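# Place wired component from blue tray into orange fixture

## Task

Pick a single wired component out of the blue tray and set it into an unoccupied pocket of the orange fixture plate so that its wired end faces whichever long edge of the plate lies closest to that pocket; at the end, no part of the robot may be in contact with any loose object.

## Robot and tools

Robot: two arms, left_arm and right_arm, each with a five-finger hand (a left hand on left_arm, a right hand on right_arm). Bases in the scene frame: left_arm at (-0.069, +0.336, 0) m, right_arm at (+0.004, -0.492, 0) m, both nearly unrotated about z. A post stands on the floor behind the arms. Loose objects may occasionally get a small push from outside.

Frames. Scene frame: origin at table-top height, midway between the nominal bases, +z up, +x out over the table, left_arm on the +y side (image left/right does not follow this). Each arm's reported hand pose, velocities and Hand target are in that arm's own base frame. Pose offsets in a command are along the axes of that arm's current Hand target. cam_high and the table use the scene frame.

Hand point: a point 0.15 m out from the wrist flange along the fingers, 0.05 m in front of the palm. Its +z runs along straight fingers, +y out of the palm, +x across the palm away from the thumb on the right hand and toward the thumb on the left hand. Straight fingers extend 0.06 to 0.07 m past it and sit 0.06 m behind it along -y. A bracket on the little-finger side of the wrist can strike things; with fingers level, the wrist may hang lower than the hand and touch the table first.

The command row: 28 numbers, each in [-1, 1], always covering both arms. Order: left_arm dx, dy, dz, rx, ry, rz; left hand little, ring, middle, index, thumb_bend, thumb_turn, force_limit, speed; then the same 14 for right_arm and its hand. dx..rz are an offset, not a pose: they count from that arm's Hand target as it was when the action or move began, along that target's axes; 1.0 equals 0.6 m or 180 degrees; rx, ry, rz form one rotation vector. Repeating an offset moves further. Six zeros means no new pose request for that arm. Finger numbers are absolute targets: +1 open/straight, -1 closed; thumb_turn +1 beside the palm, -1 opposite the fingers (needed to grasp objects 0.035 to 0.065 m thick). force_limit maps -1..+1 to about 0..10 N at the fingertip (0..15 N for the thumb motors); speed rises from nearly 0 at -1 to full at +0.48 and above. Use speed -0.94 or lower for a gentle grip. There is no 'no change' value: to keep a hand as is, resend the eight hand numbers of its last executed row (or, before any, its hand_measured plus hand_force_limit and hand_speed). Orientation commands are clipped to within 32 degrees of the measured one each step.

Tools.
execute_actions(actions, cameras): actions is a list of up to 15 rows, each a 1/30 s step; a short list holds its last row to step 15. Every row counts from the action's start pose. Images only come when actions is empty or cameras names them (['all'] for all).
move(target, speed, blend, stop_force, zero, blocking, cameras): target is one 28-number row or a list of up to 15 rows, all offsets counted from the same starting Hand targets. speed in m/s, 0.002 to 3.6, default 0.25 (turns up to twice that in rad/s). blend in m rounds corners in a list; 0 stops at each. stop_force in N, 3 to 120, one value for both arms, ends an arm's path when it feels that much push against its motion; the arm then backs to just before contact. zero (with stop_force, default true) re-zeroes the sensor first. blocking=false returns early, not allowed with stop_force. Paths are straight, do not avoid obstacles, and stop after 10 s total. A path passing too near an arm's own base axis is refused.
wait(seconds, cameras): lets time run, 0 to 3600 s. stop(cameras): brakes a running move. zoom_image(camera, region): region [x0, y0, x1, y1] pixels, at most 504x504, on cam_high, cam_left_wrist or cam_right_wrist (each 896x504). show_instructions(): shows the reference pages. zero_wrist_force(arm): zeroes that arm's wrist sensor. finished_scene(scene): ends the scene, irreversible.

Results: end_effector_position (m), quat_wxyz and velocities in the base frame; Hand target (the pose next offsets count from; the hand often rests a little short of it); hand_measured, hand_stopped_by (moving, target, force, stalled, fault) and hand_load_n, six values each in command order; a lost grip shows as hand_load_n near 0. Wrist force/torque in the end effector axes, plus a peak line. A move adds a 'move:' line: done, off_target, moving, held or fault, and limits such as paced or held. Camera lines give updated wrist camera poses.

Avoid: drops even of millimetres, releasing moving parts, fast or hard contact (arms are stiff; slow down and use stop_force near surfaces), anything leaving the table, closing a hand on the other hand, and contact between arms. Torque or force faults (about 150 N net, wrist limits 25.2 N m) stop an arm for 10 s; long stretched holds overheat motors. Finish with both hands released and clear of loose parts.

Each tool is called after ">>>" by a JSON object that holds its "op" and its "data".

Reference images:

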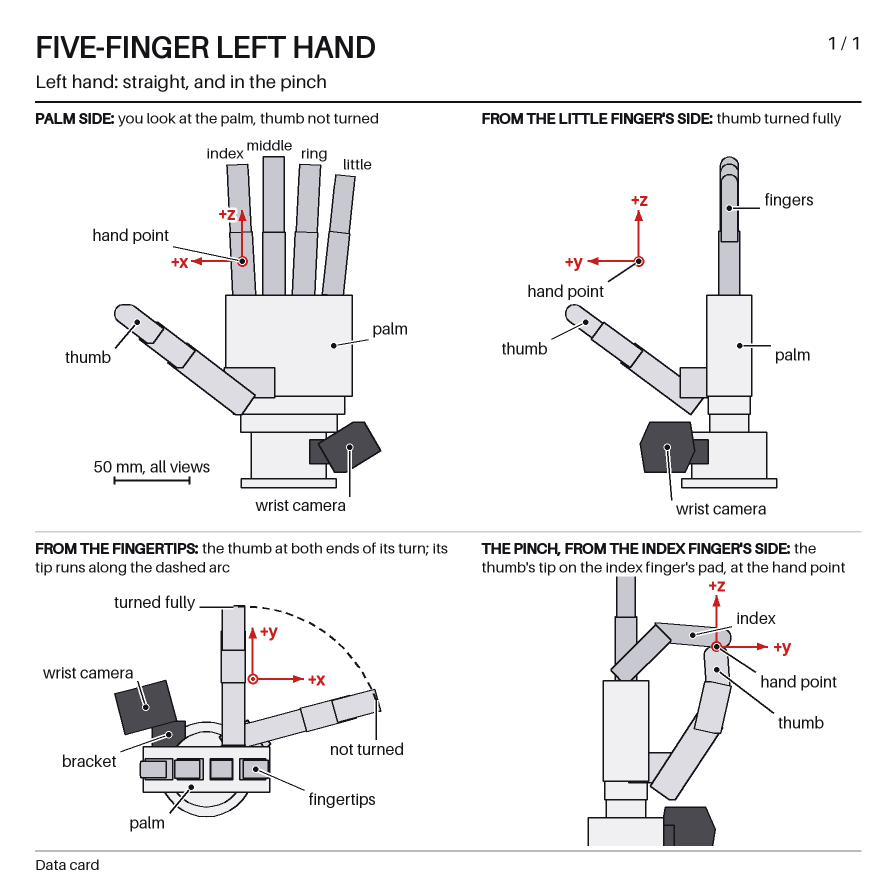

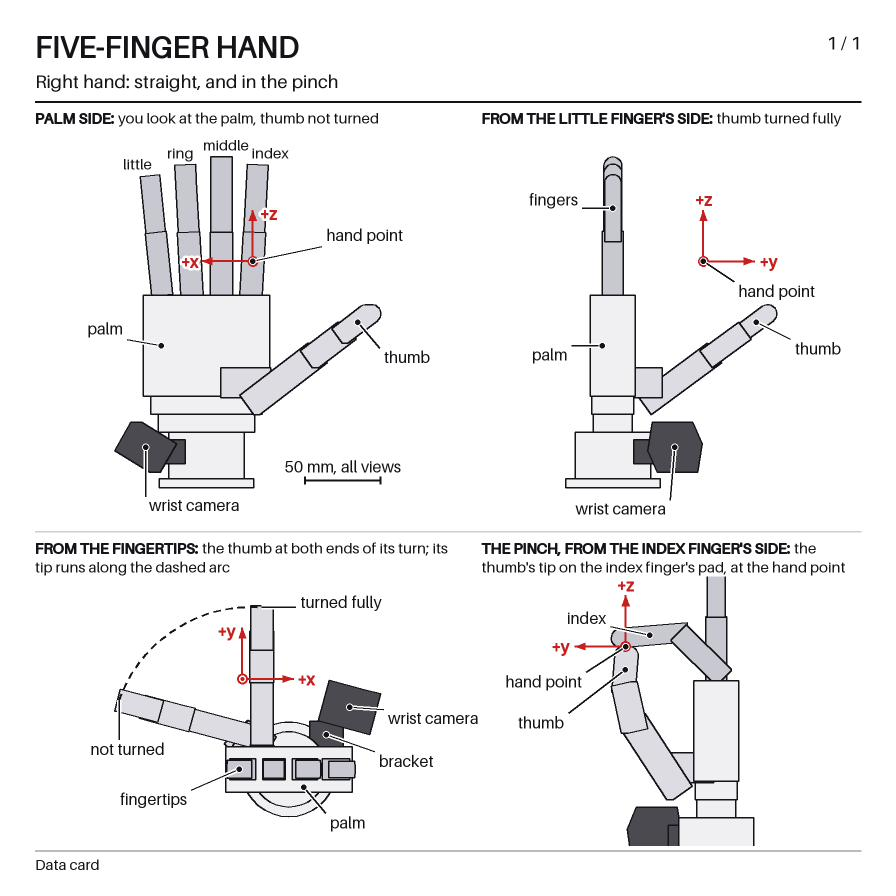

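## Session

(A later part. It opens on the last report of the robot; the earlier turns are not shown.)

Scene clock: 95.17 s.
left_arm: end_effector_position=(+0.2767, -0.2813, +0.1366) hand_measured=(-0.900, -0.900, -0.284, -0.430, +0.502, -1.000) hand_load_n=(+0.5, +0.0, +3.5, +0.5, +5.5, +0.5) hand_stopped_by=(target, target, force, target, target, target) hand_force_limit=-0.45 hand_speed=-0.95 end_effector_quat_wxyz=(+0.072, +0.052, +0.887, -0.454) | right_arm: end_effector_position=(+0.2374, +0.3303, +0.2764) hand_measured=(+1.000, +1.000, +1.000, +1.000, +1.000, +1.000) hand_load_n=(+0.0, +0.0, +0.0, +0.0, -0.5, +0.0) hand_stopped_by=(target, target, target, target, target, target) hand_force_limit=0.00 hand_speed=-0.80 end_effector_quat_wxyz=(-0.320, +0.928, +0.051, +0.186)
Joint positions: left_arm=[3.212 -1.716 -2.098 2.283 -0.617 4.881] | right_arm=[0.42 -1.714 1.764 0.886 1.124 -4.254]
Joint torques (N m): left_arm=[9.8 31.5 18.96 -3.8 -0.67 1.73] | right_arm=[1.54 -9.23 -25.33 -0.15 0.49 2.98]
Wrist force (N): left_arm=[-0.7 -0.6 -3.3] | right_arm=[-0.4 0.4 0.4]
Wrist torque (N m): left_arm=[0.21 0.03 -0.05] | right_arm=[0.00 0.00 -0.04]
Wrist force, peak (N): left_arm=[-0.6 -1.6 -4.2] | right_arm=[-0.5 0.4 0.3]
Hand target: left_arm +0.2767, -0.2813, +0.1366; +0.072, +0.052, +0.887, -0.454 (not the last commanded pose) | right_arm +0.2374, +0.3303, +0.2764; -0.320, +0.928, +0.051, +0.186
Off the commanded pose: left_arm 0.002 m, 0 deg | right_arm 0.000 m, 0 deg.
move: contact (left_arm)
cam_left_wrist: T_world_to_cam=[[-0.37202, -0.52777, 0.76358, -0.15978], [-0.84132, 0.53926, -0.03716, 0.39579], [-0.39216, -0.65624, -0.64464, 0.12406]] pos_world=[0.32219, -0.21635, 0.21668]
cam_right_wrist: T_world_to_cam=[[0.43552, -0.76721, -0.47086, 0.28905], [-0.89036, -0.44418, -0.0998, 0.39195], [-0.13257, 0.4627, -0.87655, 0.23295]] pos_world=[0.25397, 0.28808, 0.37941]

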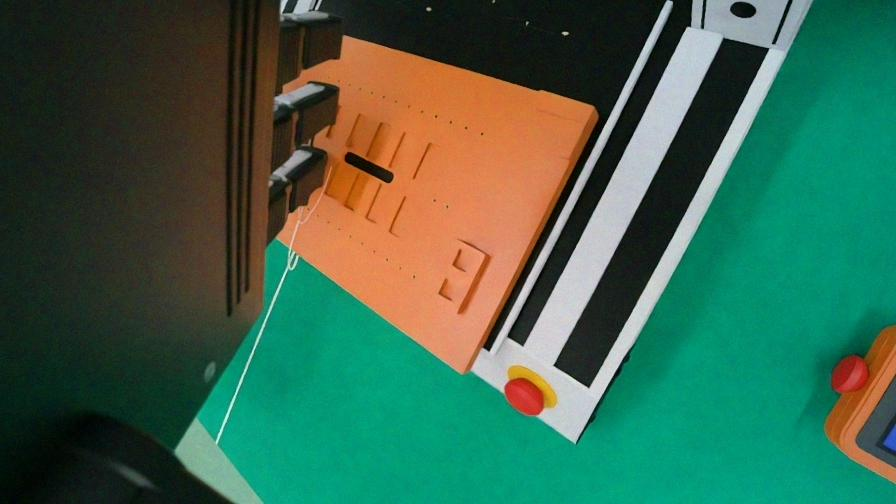

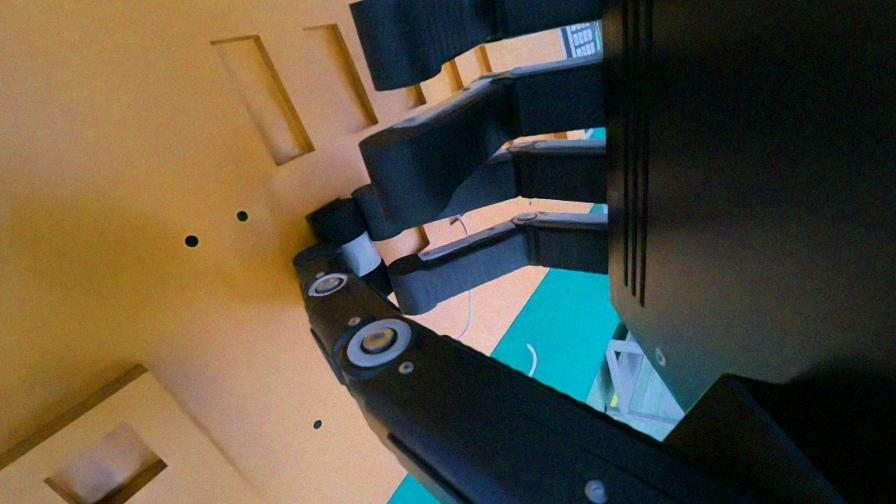

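>>> {"op": "move", "data": {"target": [0.00045,-0.0022,-0.0001,0,0,0,-0.9,-0.9,-0.3,-0.43,0.5,-1,-0.45,-0.95,0,0,0,0,0,0,1,1,1,1,1,1,0,-0.8], "speed": 0.01}}

>>> {"op": "move", "data": {"target": [0.00117,0.00532,0.00386,0,0,0,-0.9,-0.9,-0.3,-0.43,0.5,-1,-0.45,-0.95,0,0,0,0,0,0,1,1,1,1,1,1,0,-0.8], "speed": 0.004, "stop_force": 5, "cameras": ["cam_left_wrist","cam_right_wrist"]}}

>>> {"op": "zoom_image", "data": {"camera": "cam_right_wrist", "region": [295, 185, 365, 255]}}

Scene clock: 98.37 s.
left_arm: end_effector_position=(+0.2762, -0.2820, +0.1377) hand_measured=(-0.900, -0.900, -0.284, -0.430, +0.502, -1.000) hand_load_n=(+0.0, +0.0, +3.5, +1.0, +6.0, +0.5) hand_stopped_by=(target, target, force, target, target, target) hand_force_limit=-0.45 hand_speed=-0.95 end_effector_quat_wxyz=(+0.072, +0.053, +0.887, -0.454) | right_arm: end_effector_position=(+0.2374, +0.3303, +0.2764) hand_measured=(+1.000, +1.000, +1.000, +1.000, +1.000, +1.000) hand_load_n=(+0.0, +0.0, +0.0, +0.0, +0.0, -0.5) hand_stopped_by=(target, target, target, target, target, target) hand_force_limit=0.00 hand_speed=-0.80 end_effector_quat_wxyz=(-0.320, +0.928, +0.051, +0.186)
Joint positions: left_arm=[3.21 -1.713 -2.097 2.283 -0.617 4.876] | right_arm=[0.42 -1.714 1.764 0.886 1.124 -4.254]
Joint torques (N m): left_arm=[1.34 12.91 13.7 -2.99 -0.97 1.27] | right_arm=[1.73 -9.23 -25.21 -0.08 0.47 2.85]
Wrist force (N): left_arm=[-0.6 1.8 -1.1] | right_arm=[-0.5 0.3 0.1]
Wrist torque (N m): left_arm=[0.35 0.06 -0.07] | right_arm=[0.01 0.02 -0.05]
Wrist force, peak (N): left_arm=[-0.7 -0.7 -3.5] | right_arm=[-0.5 0.6 0.2]
Hand target: left_arm +0.2762, -0.2820, +0.1376; +0.072, +0.052, +0.887, -0.454 | right_arm +0.2374, +0.3303, +0.2764; -0.320, +0.928, +0.051, +0.186
Off the commanded pose: left_arm 0.000 m, 0 deg | right_arm 0.000 m, 0 deg.
move: done

Scene clock: 99.70 s.
left_arm: end_effector_position=(+0.2762, -0.2820, +0.1364) hand_measured=(-0.900, -0.900, -0.284, -0.430, +0.502, -1.000) hand_load_n=(+0.0, +0.0, +3.5, +1.0, +5.0, +0.0) hand_stopped_by=(target, target, force, target, target, target) hand_force_limit=-0.45 hand_speed=-0.95 end_effector_quat_wxyz=(+0.072, +0.053, +0.887, -0.454) | right_arm: end_effector_position=(+0.2374, +0.3303, +0.2764) hand_measured=(+1.000, +1.000, +1.000, +1.000, +1.000, +1.000) hand_load_n=(+0.0, +0.0, +0.0, -0.5, +0.0, +0.0) hand_stopped_by=(target, target, target, target, target, target) hand_force_limit=0.00 hand_speed=-0.80 end_effector_quat_wxyz=(-0.320, +0.928, +0.051, +0.186)
Joint positions: left_arm=[3.21 -1.716 -2.099 2.286 -0.617 4.877] | right_arm=[0.42 -1.714 1.764 0.886 1.124 -4.254]
Joint torques (N m): left_arm=[2.63 31.11 18.34 -3.44 -0.86 1.53] | right_arm=[1.79 -9 -25.17 -0.09 0.47 2.8]
Wrist force (N): left_arm=[-0.7 -2.3 -5.0] | right_arm=[-0.2 0.3 0.2]
Wrist torque (N m): left_arm=[0.10 -0.01 -0.01] | right_arm=[-0.01 -0.02 -0.03]
Wrist force, peak (N): left_arm=[-0.7 -3.5 -6.0] | right_arm=[-0.4 0.5 0.3]
Hand target: left_arm +0.2762, -0.2820, +0.1364; +0.072, +0.053, +0.887, -0.454 (not the last commanded pose) | right_arm +0.2374, +0.3303, +0.2764; -0.320, +0.928, +0.051, +0.186
Off the commanded pose: left_arm 0.003 m, 0 deg | right_arm 0.000 m, 0 deg.
move: contact (left_arm)
cam_left_wrist: T_world_to_cam=[[-0.37209, -0.52779, 0.76353, -0.16015], [-0.84129, 0.5393, -0.0372, 0.39575], [-0.39214, -0.6562, -0.6447, 0.12329]] pos_world=[0.32169, -0.21705, 0.21648]
cam_right_wrist: T_world_to_cam=[[0.43552, -0.76721, -0.47086, 0.28905], [-0.89036, -0.44418, -0.0998, 0.39195], [-0.13257, 0.4627, -0.87655, 0.23295]] pos_world=[0.25397, 0.28808, 0.37941]

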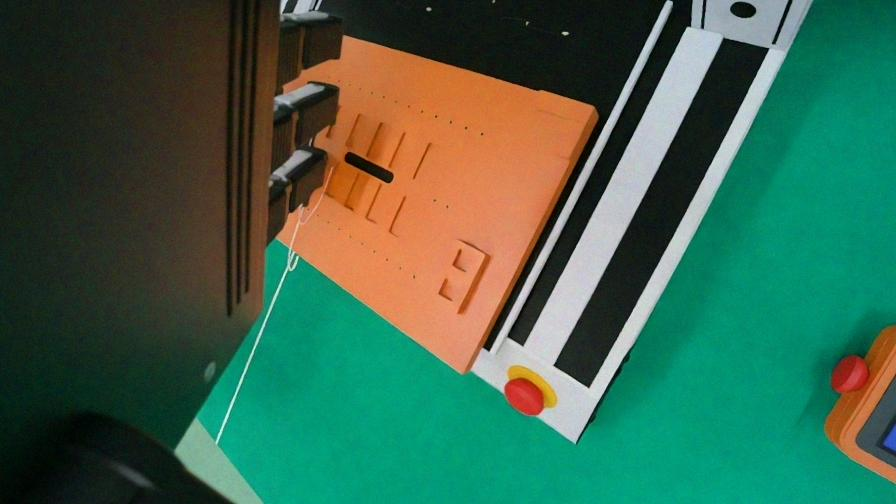

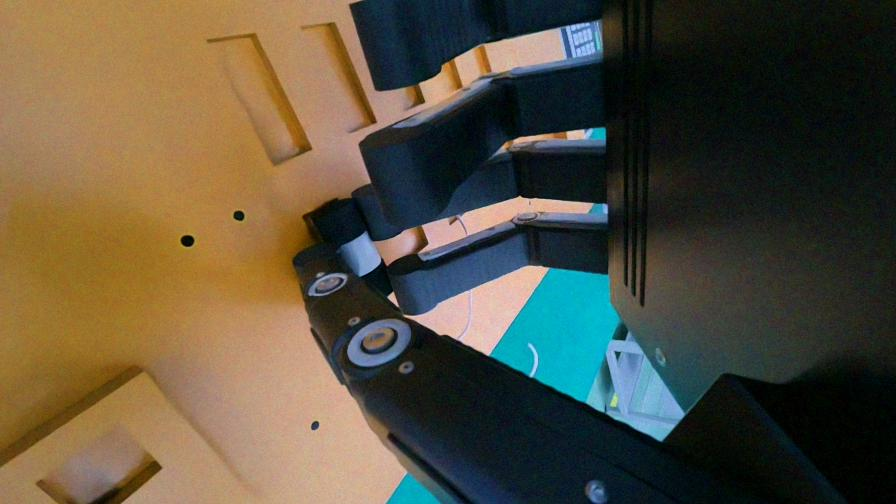

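Scaled by 7.200.

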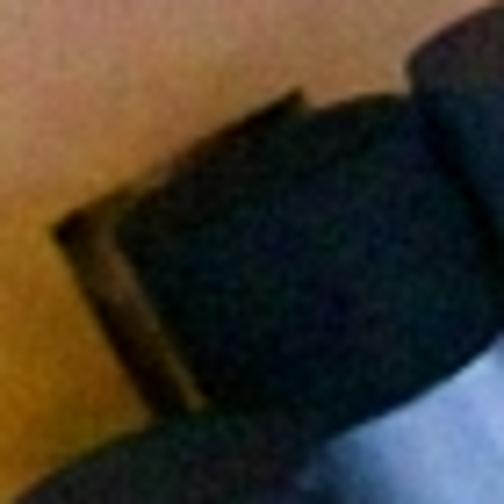

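>>> {"op": "move", "data": {"target": [-0.0003,-0.001,0.0018,-0.039,0,0,-0.9,-0.9,-0.3,-0.43,0.5,-1,-0.45,-0.95,0,0,0,0,0,0,1,1,1,1,1,1,0,-0.8], "speed": 0.03}}

Scene clock: 102.67 s.
left_arm: end_effector_position=(+0.2764, -0.2833, +0.1363) hand_measured=(-0.900, -0.900, -0.284, -0.430, +0.502, -1.000) hand_load_n=(+0.5, +0.0, +3.0, +1.0, +5.5, +0.0) hand_stopped_by=(target, target, force, target, target, target) hand_force_limit=-0.45 hand_speed=-0.95 end_effector_quat_wxyz=(+0.075, +0.048, +0.913, -0.398) end_effector_velocity=(+0.000, +0.000, +0.001) end_effector_angular_velocity=(-0.006, -0.002, -0.003) | right_arm: end_effector_position=(+0.2374, +0.3303, +0.2764) hand_measured=(+1.000, +1.000, +1.000, +1.000, +1.000, +1.000) hand_load_n=(+0.0, +0.0, +0.0, -0.5, +0.0, +0.0) hand_stopped_by=(target, target, target, target, target, target) hand_force_limit=0.00 hand_speed=-0.80 end_effector_quat_wxyz=(-0.320, +0.928, +0.051, +0.186)
Joint positions: left_arm=[3.113 -1.681 -2.039 2.326 -0.75 4.712] | right_arm=[0.42 -1.714 1.764 0.886 1.124 -4.254]
Joint velocities: left_arm=[0.003 0 -0.001 -0.002 0.007 0.007] | right_arm=[within noise]
Joint torques (N m): left_arm=[9.37 22.4 5.43 -2.21 2.95 1.25] | right_arm=[1.24 -9.29 -25.35 -0.13 0.45 2.88]
Wrist force (N): left_arm=[-0.3 1.6 -0.9] | right_arm=[-0.4 0.4 0.5]
Wrist torque (N m): left_arm=[0.32 0.02 -0.08] | right_arm=[-0.01 0.00 -0.03]
Wrist force, peak (N): left_arm=[-0.6 -2.4 -5.2] | right_arm=[-0.4 0.5 0.4]
Hand target: left_arm +0.2764, -0.2833, +0.1363; +0.075, +0.048, +0.913, -0.399 | right_arm +0.2374, +0.3303, +0.2764; -0.320, +0.928, +0.051, +0.186
Off the commanded pose: left_arm 0.000 m, 0 deg | right_arm 0.000 m, 0 deg.
move: done

>>> {"op": "move", "data": {"target": [0.00175,0.00721,0.00672,0,0,0,-0.9,-0.9,-0.3,-0.43,0.5,-1,-0.45,-0.95,0,0,0,0,0,0,1,1,1,1,1,1,0,-0.8], "speed": 0.004, "stop_force": 5, "cameras": ["cam_left_wrist","cam_right_wrist"]}}

>>> {"op": "zoom_image", "data": {"camera": "cam_right_wrist", "region": [295, 185, 365, 255]}}

Scene clock: 104.73 s.
left_arm: end_effector_position=(+0.2764, -0.2833, +0.1332) hand_measured=(-0.900, -0.900, -0.284, -0.430, +0.502, -1.000) hand_load_n=(+0.0, +0.0, +3.5, +1.0, +5.5, +0.0) hand_stopped_by=(target, target, force, target, target, target) hand_force_limit=-0.45 hand_speed=-0.95 end_effector_quat_wxyz=(+0.075, +0.048, +0.913, -0.399) | right_arm: end_effector_position=(+0.2374, +0.3303, +0.2764) hand_measured=(+1.000, +1.000, +1.000, +1.000, +1.000, +1.000) hand_load_n=(+0.0, +0.0, +0.0, +0.0, +0.0, +0.0) hand_stopped_by=(target, target, target, target, target, target) hand_force_limit=0.00 hand_speed=-0.80 end_effector_quat_wxyz=(-0.320, +0.928, +0.051, +0.186)
Joint positions: left_arm=[3.114 -1.685 -2.044 2.335 -0.75 4.712] | right_arm=[0.42 -1.714 1.764 0.886 1.124 -4.254]
Joint torques (N m): left_arm=[10.47 30.49 20.14 -3.12 1.02 1.14] | right_arm=[1.76 -9.56 -25.26 -0.17 0.46 2.8]
Wrist force (N): left_arm=[-0.7 -2.1 -5.1] | right_arm=[-0.4 0.4 0.4]
Wrist torque (N m): left_arm=[0.11 -0.01 -0.08] | right_arm=[-0.01 0.01 -0.04]
Wrist force, peak (N): left_arm=[-0.8 -3.7 -6.4] | right_arm=[-0.4 0.4 0.4]
Hand target: left_arm +0.2764, -0.2833, +0.1332; +0.075, +0.048, +0.913, -0.399 (not the last commanded pose) | right_arm +0.2374, +0.3303, +0.2764; -0.320, +0.928, +0.051, +0.186
Off the commanded pose: left_arm 0.003 m, 0 deg | right_arm 0.000 m, 0 deg.
move: contact (left_arm)
cam_left_wrist: T_world_to_cam=[[-0.3622, -0.6235, 0.69287, -0.17872], [-0.85267, 0.52191, 0.02392, 0.38653], [-0.37653, -0.58212, -0.72067, 0.14725]] pos_world=[0.3203, -0.22745, 0.2207]
cam_right_wrist: T_world_to_cam=[[0.43552, -0.76721, -0.47086, 0.28905], [-0.89036, -0.44418, -0.0998, 0.39195], [-0.13257, 0.4627, -0.87655, 0.23295]] pos_world=[0.25397, 0.28808, 0.37941]

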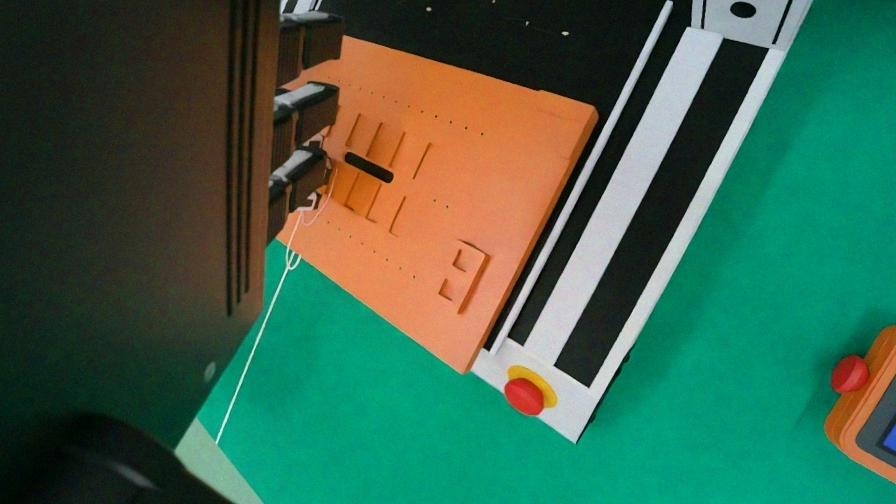

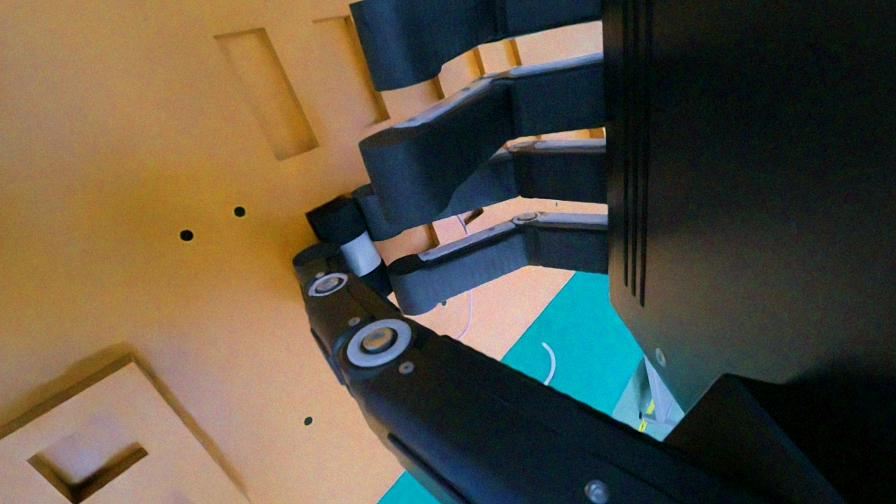

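Scaled by 7.200.

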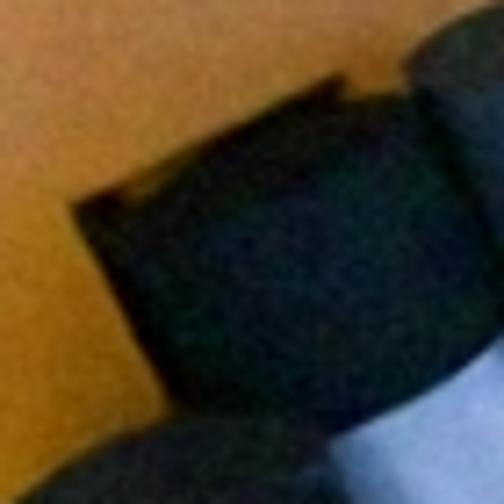

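>>> {"op": "move", "data": {"target": [0,0.0001,0.0016,-0.0222,0,0,-0.9,-0.9,-0.3,-0.43,0.5,-1,-0.45,-0.95,0,0,0,0,0,0,1,1,1,1,1,1,0,-0.8], "speed": 0.02}}

>>> {"op": "move", "data": {"target": [0.00175,0.0067,0.0072,0,0,0,-0.9,-0.9,-0.3,-0.43,0.5,-1,-0.45,-0.95,0,0,0,0,0,0,1,1,1,1,1,1,0,-0.8], "speed": 0.004, "stop_force": 4, "cameras": ["cam_left_wrist","cam_right_wrist"]}}

>>> {"op": "zoom_image", "data": {"camera": "cam_right_wrist", "region": [295, 185, 365, 255]}}

Scene clock: 107.60 s.
left_arm: end_effector_position=(+0.2765, -0.2839, +0.1325) hand_measured=(-0.900, -0.900, -0.284, -0.430, +0.502, -1.000) hand_load_n=(+0.0, +0.5, +3.0, +1.0, +6.0, +0.5) hand_stopped_by=(target, target, force, target, target, target) hand_force_limit=-0.45 hand_speed=-0.95 end_effector_quat_wxyz=(+0.077, +0.045, +0.926, -0.366) | right_arm: end_effector_position=(+0.2374, +0.3303, +0.2764) hand_measured=(+1.000, +1.000, +1.000, +1.000, +1.000, +1.000) hand_load_n=(+0.0, +0.0, +0.0, +0.0, +0.0, +0.5) hand_stopped_by=(target, target, target, target, target, target) hand_force_limit=0.00 hand_speed=-0.80 end_effector_quat_wxyz=(-0.320, +0.928, +0.051, +0.186)
Joint positions: left_arm=[3.056 -1.678 -2.01 2.346 -0.831 4.636] | right_arm=[0.42 -1.714 1.764 0.886 1.124 -4.254]
Joint torques (N m): left_arm=[10.11 29.31 9.44 -0.91 2.39 1.06] | right_arm=[1.51 -9.09 -25.46 -0.12 0.49 2.89]
Wrist force (N): left_arm=[-1.0 -3.2 -1.8] | right_arm=[-0.2 0.5 0.3]
Wrist torque (N m): left_arm=[0.05 0.08 0.03] | right_arm=[0.01 -0.02 -0.03]
Wrist force, peak (N): left_arm=[-0.5 -2.3 -5.3] | right_arm=[-0.5 0.3 0.5]
Hand target: left_arm +0.2765, -0.2839, +0.1325; +0.077, +0.045, +0.926, -0.367 | right_arm +0.2374, +0.3303, +0.2764; -0.320, +0.928, +0.051, +0.186
Off the commanded pose: left_arm 0.000 m, 0 deg | right_arm 0.000 m, 0 deg.
move: done

Scene clock: 108.73 s.
left_arm: end_effector_position=(+0.2765, -0.2840, +0.1321) hand_measured=(-0.900, -0.900, -0.284, -0.430, +0.502, -1.000) hand_load_n=(+0.0, +0.0, +0.0, +0.5, +6.5, +0.5) hand_stopped_by=(target, target, force, target, target, target) hand_force_limit=-0.45 hand_speed=-0.95 end_effector_quat_wxyz=(+0.077, +0.045, +0.926, -0.367) | right_arm: end_effector_position=(+0.2374, +0.3303, +0.2764) hand_measured=(+1.000, +1.000, +1.000, +1.000, +1.000, +1.000) hand_load_n=(+0.0, +0.0, +0.0, +0.0, +0.0, +0.0) hand_stopped_by=(target, target, target, target, target, target) hand_force_limit=0.00 hand_speed=-0.80 end_effector_quat_wxyz=(-0.320, +0.928, +0.051, +0.186)
Joint positions: left_arm=[3.056 -1.679 -2.011 2.348 -0.831 4.636] | right_arm=[0.42 -1.714 1.764 0.886 1.124 -4.254]
Joint torques (N m): left_arm=[-4.3 29.81 19.25 -3.12 -1.43 0.31] | right_arm=[1.37 -8.72 -25.04 -0.11 0.45 2.9]
Wrist force (N): left_arm=[-2.6 -6.6 -4.3] | right_arm=[-0.2 0.4 0.1]
Wrist torque (N m): left_arm=[-0.02 0.09 0.06] | right_arm=[0.02 0.00 -0.03]
Wrist force, peak (N): left_arm=[-3.4 -9.0 -5.3] | right_arm=[-0.4 0.4 0.3]
Hand target: left_arm +0.2765, -0.2840, +0.1320; +0.077, +0.045, +0.926, -0.367 (not the last commanded pose) | right_arm +0.2374, +0.3303, +0.2764; -0.320, +0.928, +0.051, +0.186
Off the commanded pose: left_arm 0.006 m, 0 deg | right_arm 0.000 m, 0 deg.
move: contact (left_arm)
cam_left_wrist: T_world_to_cam=[[-0.35575, -0.6739, 0.64754, -0.18846], [-0.85908, 0.50862, 0.05735, 0.38064], [-0.368, -0.53588, -0.75987, 0.16196]] pos_world=[0.31956, -0.23381, 0.22327]
cam_right_wrist: T_world_to_cam=[[0.43552, -0.76721, -0.47086, 0.28905], [-0.89036, -0.44418, -0.0998, 0.39195], [-0.13257, 0.4627, -0.87655, 0.23295]] pos_world=[0.25397, 0.28808, 0.37941]

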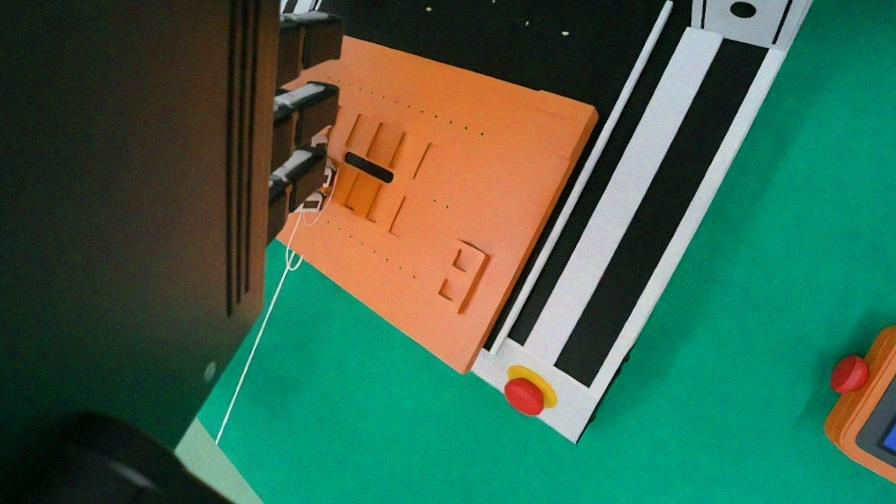

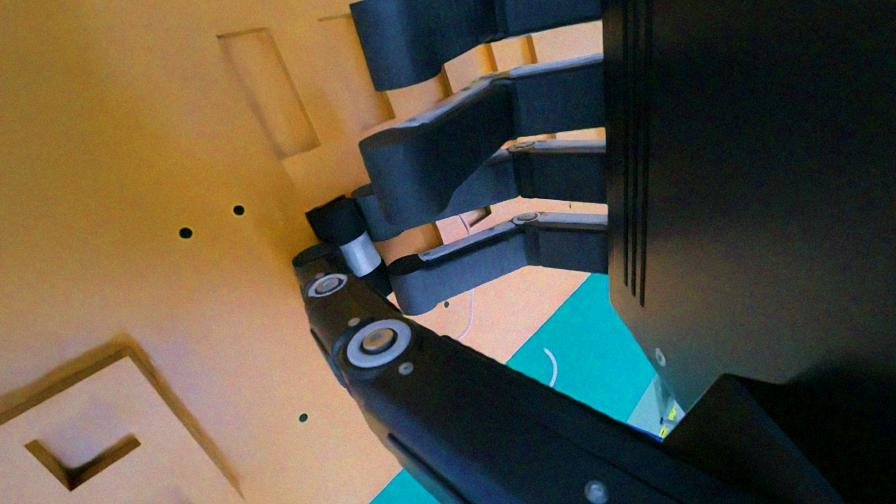

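Scaled by 7.200.

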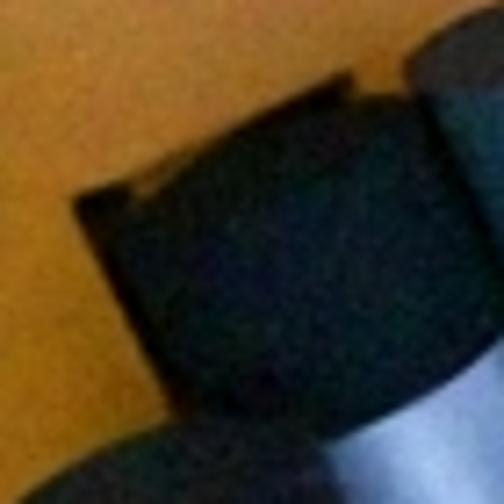

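>>> {"op": "move", "data": {"target": [-0.0001,-0.0005,-0.0003,0,0,0,-0.9,-0.9,-0.3,-0.43,0.5,-1,-0.45,-0.95,0,0,0,0,0,0,1,1,1,1,1,1,0,-0.8], "speed": 0.01, "cameras": ["cam_left_wrist","cam_right_wrist"]}}

>>> {"op": "zoom_image", "data": {"camera": "cam_right_wrist", "region": [280, 170, 420, 310]}}

Scene clock: 109.53 s.
left_arm: end_effector_position=(+0.2765, -0.2841, +0.1324) hand_measured=(-0.900, -0.900, -0.284, -0.430, +0.502, -1.000) hand_load_n=(+0.0, +0.0, +2.0, +0.5, +6.5, +0.5) hand_stopped_by=(target, target, force, target, target, target) hand_force_limit=-0.45 hand_speed=-0.95 end_effector_quat_wxyz=(+0.077, +0.045, +0.926, -0.367) | right_arm: end_effector_position=(+0.2374, +0.3303, +0.2764) hand_measured=(+1.000, +1.000, +1.000, +1.000, +1.000, +1.000) hand_load_n=(+0.0, +0.0, +0.0, +0.0, +0.0, +0.0) hand_stopped_by=(target, target, target, target, target, target) hand_force_limit=0.00 hand_speed=-0.80 end_effector_quat_wxyz=(-0.320, +0.928, +0.051, +0.186)
Joint positions: left_arm=[3.056 -1.678 -2.011 2.347 -0.831 4.636] | right_arm=[0.42 -1.714 1.764 0.886 1.124 -4.254]
Joint torques (N m): left_arm=[-6.29 25.74 12.87 -0.75 -0.88 -1.67] | right_arm=[1.18 -9.17 -25.62 -0.04 0.37 2.9]
Wrist force (N): left_arm=[-0.4 -2.9 -2.6] | right_arm=[-0.1 0.4 0.4]
Wrist torque (N m): left_arm=[0.17 0.01 0.03] | right_arm=[-0.01 -0.03 -0.03]
Wrist force, peak (N): left_arm=[-2.4 -6.6 -4.5] | right_arm=[-0.2 0.6 0.2]
Hand target: left_arm +0.2765, -0.2841, +0.1324; +0.077, +0.045, +0.926, -0.367 | right_arm +0.2374, +0.3303, +0.2764; -0.320, +0.928, +0.051, +0.186
Off the commanded pose: left_arm 0.000 m, 0 deg | right_arm 0.000 m, 0 deg.
move: done
cam_left_wrist: T_world_to_cam=[[-0.35578, -0.67393, 0.64749, -0.18877], [-0.85906, 0.50865, 0.05739, 0.38066], [-0.36802, -0.53581, -0.75991, 0.16224]] pos_world=[0.31956, -0.23391, 0.22367]
cam_right_wrist: T_world_to_cam=[[0.43552, -0.76721, -0.47086, 0.28905], [-0.89036, -0.44418, -0.0998, 0.39195], [-0.13257, 0.4627, -0.87655, 0.23295]] pos_world=[0.25397, 0.28808, 0.37941]

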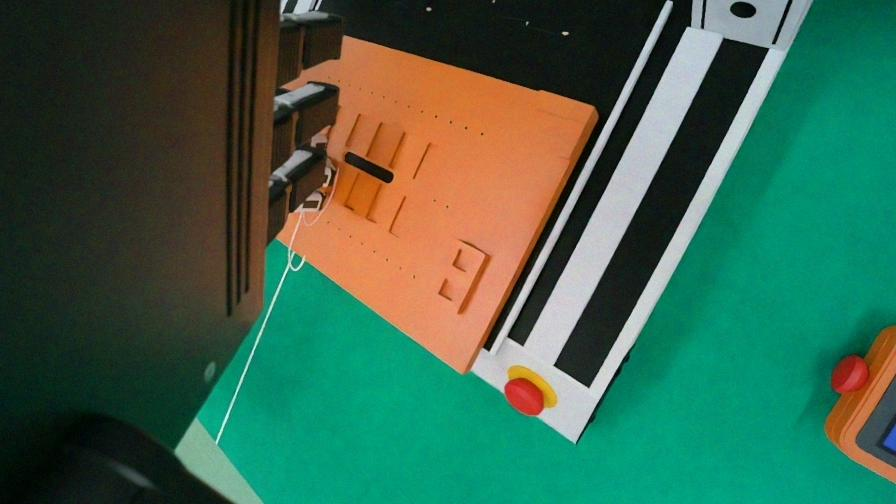

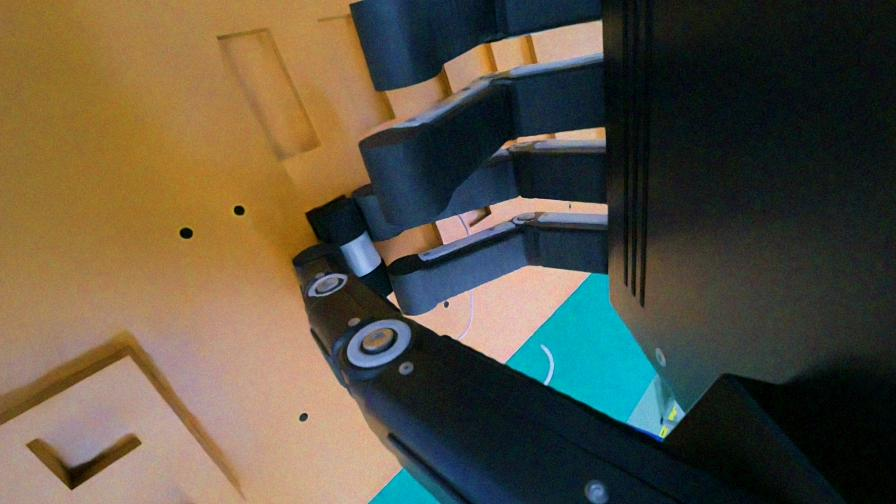

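Scaled by 3.600.

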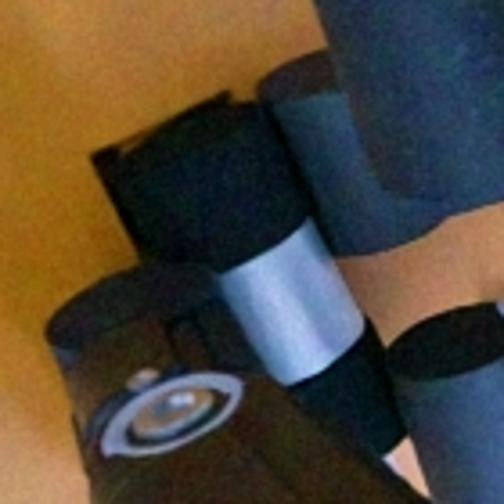

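>>> {"op": "move", "data": {"target": [0,-0.0006,0.00058,0,0,0,-0.9,-0.9,-0.3,-0.43,0.5,-1,-0.45,-0.95,0,0,0,0,0,0,1,1,1,1,1,1,0,-0.8], "speed": 0.01}}

Scene clock: 110.23 s.
left_arm: end_effector_position=(+0.2765, -0.2846, +0.1324) hand_measured=(-0.900, -0.900, -0.284, -0.430, +0.502, -1.000) hand_load_n=(+0.0, +0.0, +0.5, +0.5, +6.5, +1.0) hand_stopped_by=(target, target, force, target, target, target) hand_force_limit=-0.45 hand_speed=-0.95 end_effector_quat_wxyz=(+0.077, +0.046, +0.926, -0.367) | right_arm: end_effector_position=(+0.2374, +0.3303, +0.2764) hand_measured=(+1.000, +1.000, +1.000, +1.000, +1.000, +1.000) hand_load_n=(+0.0, +0.0, +0.0, -0.5, +0.0, +0.0) hand_stopped_by=(target, target, target, target, target, target) hand_force_limit=0.00 hand_speed=-0.80 end_effector_quat_wxyz=(-0.320, +0.928, +0.051, +0.186)
Joint positions: left_arm=[3.054 -1.679 -2.01 2.348 -0.832 4.633] | right_arm=[0.42 -1.714 1.764 0.886 1.124 -4.254]
Joint torques (N m): left_arm=[8.84 9.52 20.1 -2.83 -0.2 1.5] | right_arm=[1.51 -9.07 -25.34 -0.02 0.45 2.84]
Wrist force (N): left_arm=[-0.8 0.7 -4.0] | right_arm=[-0.5 0.3 0.3]
Wrist torque (N m): left_arm=[0.31 0.00 -0.04] | right_arm=[-0.02 0.02 -0.05]
Wrist force, peak (N): left_arm=[-0.8 0.7 -4.0] | right_arm=[-0.4 0.3 0.4]
Hand target: left_arm +0.2765, -0.2846, +0.1324; +0.077, +0.045, +0.926, -0.367 | right_arm +0.2374, +0.3303, +0.2764; -0.320, +0.928, +0.051, +0.186
Off the commanded pose: left_arm 0.000 m, 0 deg | right_arm 0.000 m, 0 deg.
move: done

>>> {"op": "move", "data": {"target": [0,0.0002,-0.0002,0,0,0,-0.9,-0.9,-0.22,-0.36,0.57,-1,-0.45,-0.95,0,0,0,0,0,0,1,1,1,1,1,1,0,-0.8], "speed": 0.01, "cameras": ["cam_left_wrist","cam_right_wrist"]}}

>>> {"op": "zoom_image", "data": {"camera": "cam_right_wrist", "region": [280, 170, 420, 310]}}

Scene clock: 111.63 s.
left_arm: end_effector_position=(+0.2765, -0.2844, +0.1324) hand_measured=(-0.900, -0.900, -0.242, -0.360, +0.570, -1.000) hand_load_n=(+0.0, +0.0, -15.0, +0.0, +0.0, +0.0) hand_stopped_by=(target, target, stalled, target, target, target) hand_force_limit=-0.45 hand_speed=-0.95 end_effector_quat_wxyz=(+0.077, +0.045, +0.926, -0.367) | right_arm: end_effector_position=(+0.2374, +0.3303, +0.2764) hand_measured=(+1.000, +1.000, +1.000, +1.000, +1.000, +1.000) hand_load_n=(+0.0, +0.0, +0.0, +0.0, +0.0, +0.0) hand_stopped_by=(target, target, target, target, target, target) hand_force_limit=0.00 hand_speed=-0.80 end_effector_quat_wxyz=(-0.320, +0.928, +0.051, +0.186)
Joint positions: left_arm=[3.055 -1.679 -2.01 2.348 -0.831 4.634] | right_arm=[0.42 -1.714 1.764 0.886 1.124 -4.254]
Joint torques (N m): left_arm=[-5.4 28.87 5.73 -0.09 2.49 -1.45] | right_arm=[1.62 -9.09 -25.63 -0.13 0.41 2.92]
Wrist force (N): left_arm=[-1.8 -1.7 -11.6] | right_arm=[-0.3 0.2 0.3]
Wrist torque (N m): left_arm=[0.27 -0.09 -0.12] | right_arm=[-0.02 0.00 -0.04]
Wrist force, peak (N): left_arm=[-1.7 -2.0 -12.5] | right_arm=[-0.4 0.5 0.3]
Hand target: left_arm +0.2765, -0.2844, +0.1324; +0.077, +0.045, +0.926, -0.367 | right_arm +0.2374, +0.3303, +0.2764; -0.320, +0.928, +0.051, +0.186
Off the commanded pose: left_arm 0.000 m, 0 deg | right_arm 0.000 m, 0 deg.
move: done
cam_left_wrist: T_world_to_cam=[[-0.35578, -0.67393, 0.64749, -0.18897], [-0.85906, 0.50865, 0.05739, 0.38081], [-0.36802, -0.53581, -0.75991, 0.16208]] pos_world=[0.31956, -0.23421, 0.22367]
cam_right_wrist: T_world_to_cam=[[0.43552, -0.76721, -0.47086, 0.28905], [-0.89036, -0.44418, -0.0998, 0.39195], [-0.13257, 0.4627, -0.87655, 0.23295]] pos_world=[0.25397, 0.28808, 0.37941]

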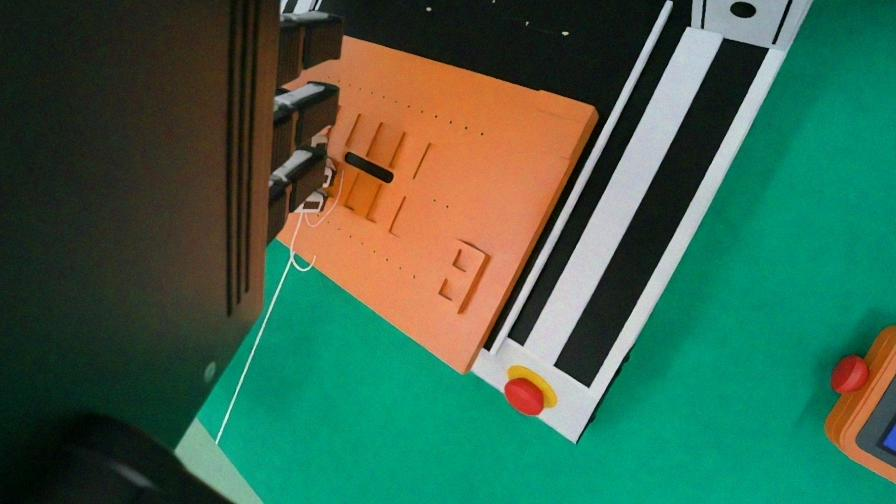

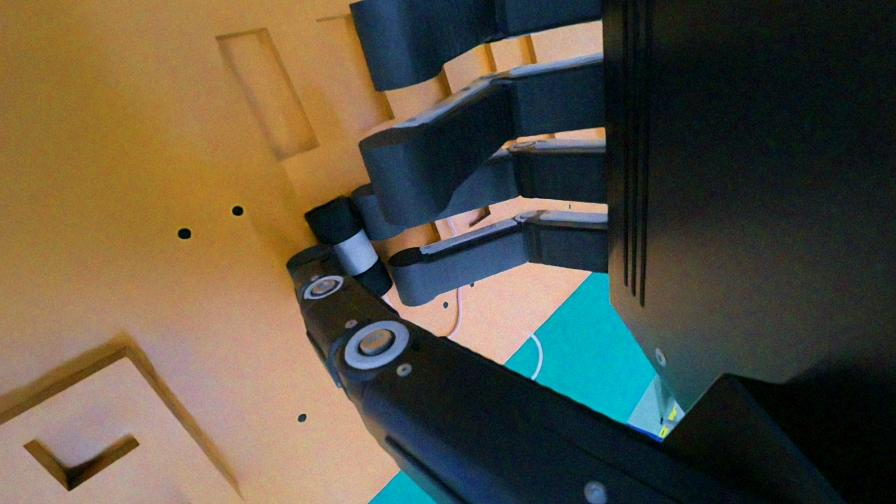

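Scaled by 3.600.

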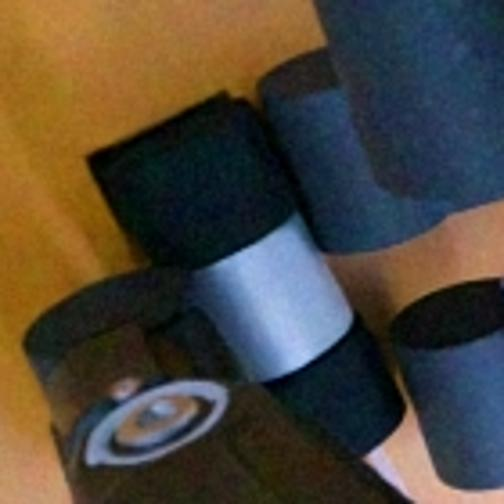

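>>> {"op": "move", "data": {"target": [-0.0006,-0.0024,-0.0024,0,0,0,-0.9,-0.9,-0.24,-0.33,0.62,-1,-0.45,-0.95,0,0,0,0,0,0,1,1,1,1,1,1,0,-0.8], "speed": 0.01, "cameras": ["cam_left_wrist","cam_right_wrist"]}}

>>> {"op": "zoom_image", "data": {"camera": "cam_right_wrist", "region": [280, 170, 420, 310]}}

Scene clock: 112.77 s.
left_arm: end_effector_position=(+0.2765, -0.2845, +0.1345) hand_measured=(-0.900, -0.900, -0.240, -0.330, +0.620, -1.000) hand_load_n=(+0.0, +0.0, +0.0, +0.0, +0.0, +0.0) hand_stopped_by=(target, target, target, target, target, target) hand_force_limit=-0.45 hand_speed=-0.95 end_effector_quat_wxyz=(+0.077, +0.045, +0.926, -0.367) | right_arm: end_effector_position=(+0.2374, +0.3303, +0.2764) hand_measured=(+1.000, +1.000, +1.000, +1.000, +1.000, +1.000) hand_load_n=(+0.0, +0.0, +0.0, +0.0, +0.0, +0.0) hand_stopped_by=(target, target, target, target, target, target) hand_force_limit=0.00 hand_speed=-0.80 end_effector_quat_wxyz=(-0.320, +0.928, +0.051, +0.186)
Joint positions: left_arm=[3.055 -1.676 -2.007 2.342 -0.831 4.634] | right_arm=[0.42 -1.714 1.764 0.886 1.124 -4.254]
Joint torques (N m): left_arm=[-8.24 11.97 7.75 -0.42 -1.34 -0.92] | right_arm=[1.59 -9.03 -25.21 -0.1 0.43 2.83]
Wrist force (N): left_arm=[-0.5 0.9 -1.0] | right_arm=[-0.3 0.1 0.4]
Wrist torque (N m): left_arm=[0.22 0.06 -0.13] | right_arm=[-0.03 0.00 -0.04]
Wrist force, peak (N): left_arm=[-1.6 -1.7 -11.7] | right_arm=[-0.4 0.3 0.4]
Hand target: left_arm +0.2765, -0.2845, +0.1345; +0.077, +0.045, +0.926, -0.367 | right_arm +0.2374, +0.3303, +0.2764; -0.320, +0.928, +0.051, +0.186
Off the commanded pose: left_arm 0.000 m, 0 deg | right_arm 0.000 m, 0 deg.
move: done
cam_left_wrist: T_world_to_cam=[[-0.35582, -0.67388, 0.64751, -0.19038], [-0.85909, 0.50862, 0.05725, 0.38078], [-0.36791, -0.5359, -0.7599, 0.16356]] pos_world=[0.31956, -0.23431, 0.22577]
cam_right_wrist: T_world_to_cam=[[0.43552, -0.76721, -0.47086, 0.28905], [-0.89036, -0.44418, -0.0998, 0.39195], [-0.13257, 0.4627, -0.87655, 0.23295]] pos_world=[0.25397, 0.28808, 0.37941]

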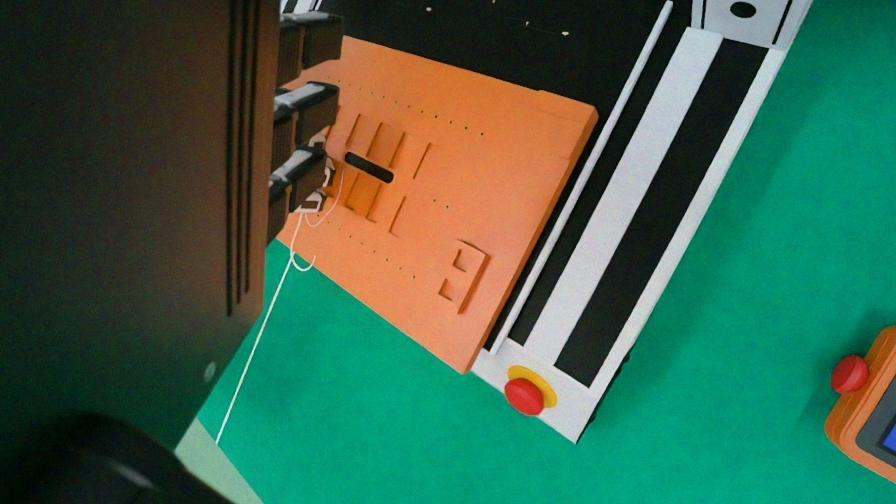

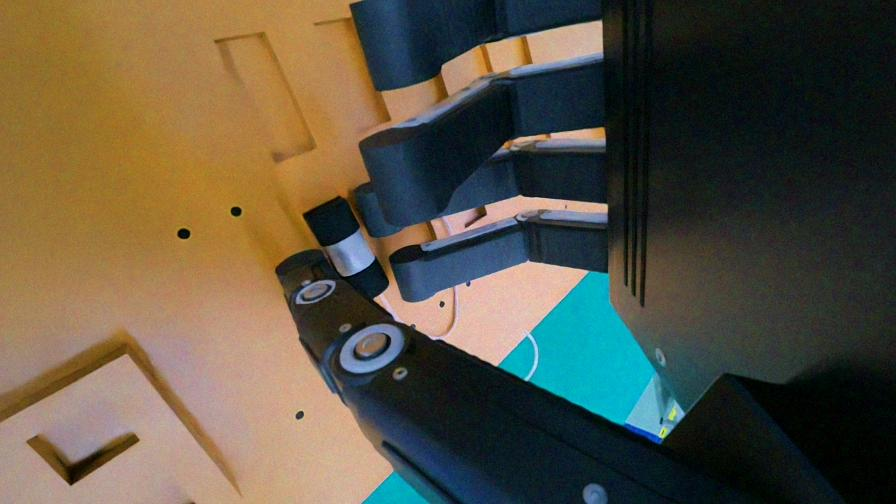

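Scaled by 3.600.

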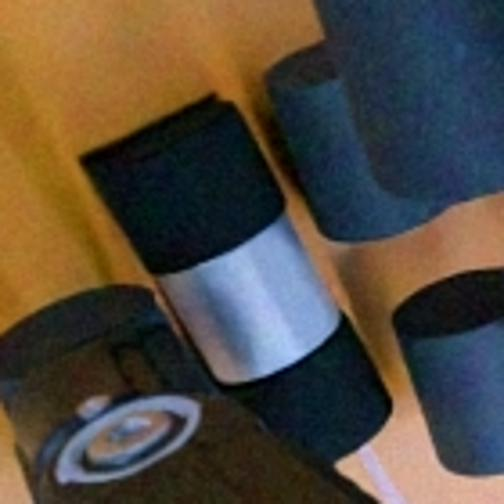

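>>> {"op": "move", "data": {"target": [-0.0044,-0.0182,-0.018,0,0,0,-0.9,-0.9,-0.15,-0.15,0.8,-1,-0.45,-0.8,0,0,0,0,0,0,1,1,1,1,1,1,0,-0.8], "speed": 0.02, "cameras": ["cam_left_wrist","cam_right_wrist"]}}

Scene clock: 114.13 s.
left_arm: end_effector_position=(+0.2764, -0.2851, +0.1502) hand_measured=(-0.900, -0.900, -0.150, -0.150, +0.800, -1.000) hand_load_n=(+0.0, +0.0, +0.0, +0.0, +0.0, +0.0) hand_stopped_by=(target, target, target, target, target, target) hand_force_limit=-0.45 hand_speed=-0.80 end_effector_quat_wxyz=(+0.077, +0.045, +0.926, -0.367) end_effector_velocity=(+0.001, +0.000, -0.001) end_effector_angular_velocity=(+0.000, -0.005, -0.002) | right_arm: end_effector_position=(+0.2374, +0.3303, +0.2764) hand_measured=(+1.000, +1.000, +1.000, +1.000, +1.000, +1.000) hand_load_n=(+0.0, -0.5, +0.0, +0.0, +0.0, +0.0) hand_stopped_by=(target, target, target, target, target, target) hand_force_limit=0.00 hand_speed=-0.80 end_effector_quat_wxyz=(-0.320, +0.928, +0.051, +0.186)
Joint positions: left_arm=[3.052 -1.656 -1.983 2.3 -0.832 4.631] | right_arm=[0.42 -1.714 1.764 0.886 1.124 -4.254]
Joint velocities: left_arm=[0 -0.002 -0.002 0.007 0 0.003] | right_arm=[within noise]
Joint torques (N m): left_arm=[-6.93 12.18 8.71 -0.2 -1.24 -1.32] | right_arm=[1.81 -9.61 -25.34 -0.07 0.44 2.85]
Wrist force (N): left_arm=[-0.5 1.0 -0.9] | right_arm=[-0.1 0.3 0.2]
Wrist torque (N m): left_arm=[0.23 0.07 -0.05] | right_arm=[-0.01 -0.03 -0.02]
Wrist force, peak (N): left_arm=[-0.8 0.7 -3.9] | right_arm=[-0.3 0.6 0.3]
Hand target: left_arm +0.2764, -0.2851, +0.1500; +0.077, +0.045, +0.926, -0.367 | right_arm +0.2374, +0.3303, +0.2764; -0.320, +0.928, +0.051, +0.186
Off the commanded pose: left_arm 0.000 m, 0 deg | right_arm 0.000 m, 0 deg.
move: done
cam_left_wrist: T_world_to_cam=[[-0.35592, -0.67392, 0.64742, -0.20094], [-0.85905, 0.50868, 0.05724, 0.3801], [-0.36791, -0.53579, -0.75998, 0.17518]] pos_world=[0.31946, -0.23491, 0.24147]
cam_right_wrist: T_world_to_cam=[[0.43552, -0.76721, -0.47086, 0.28905], [-0.89036, -0.44418, -0.0998, 0.39195], [-0.13257, 0.4627, -0.87655, 0.23295]] pos_world=[0.25397, 0.28808, 0.37941]

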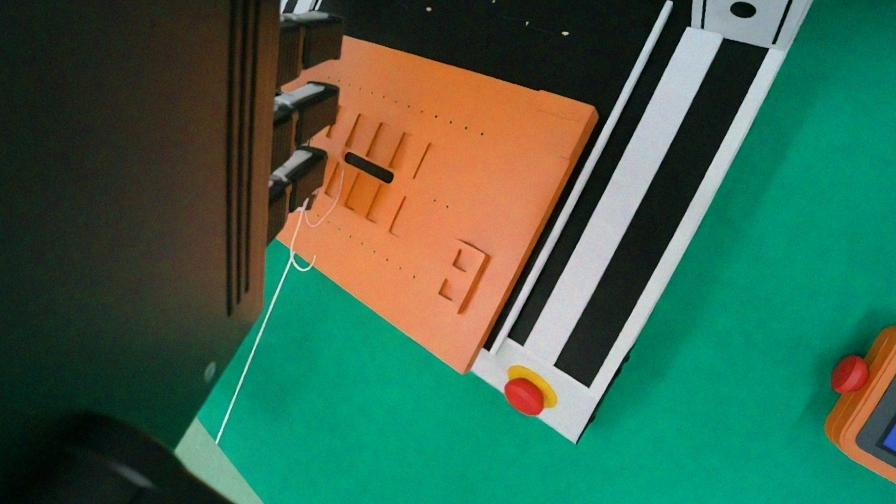

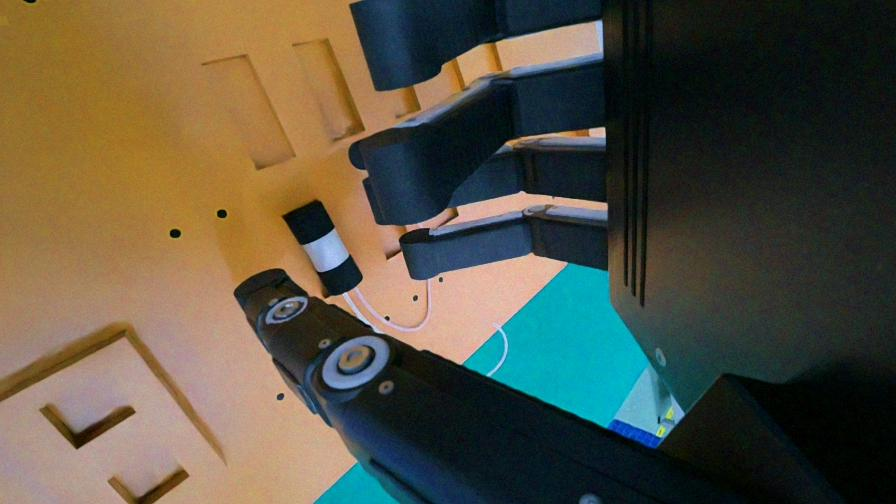

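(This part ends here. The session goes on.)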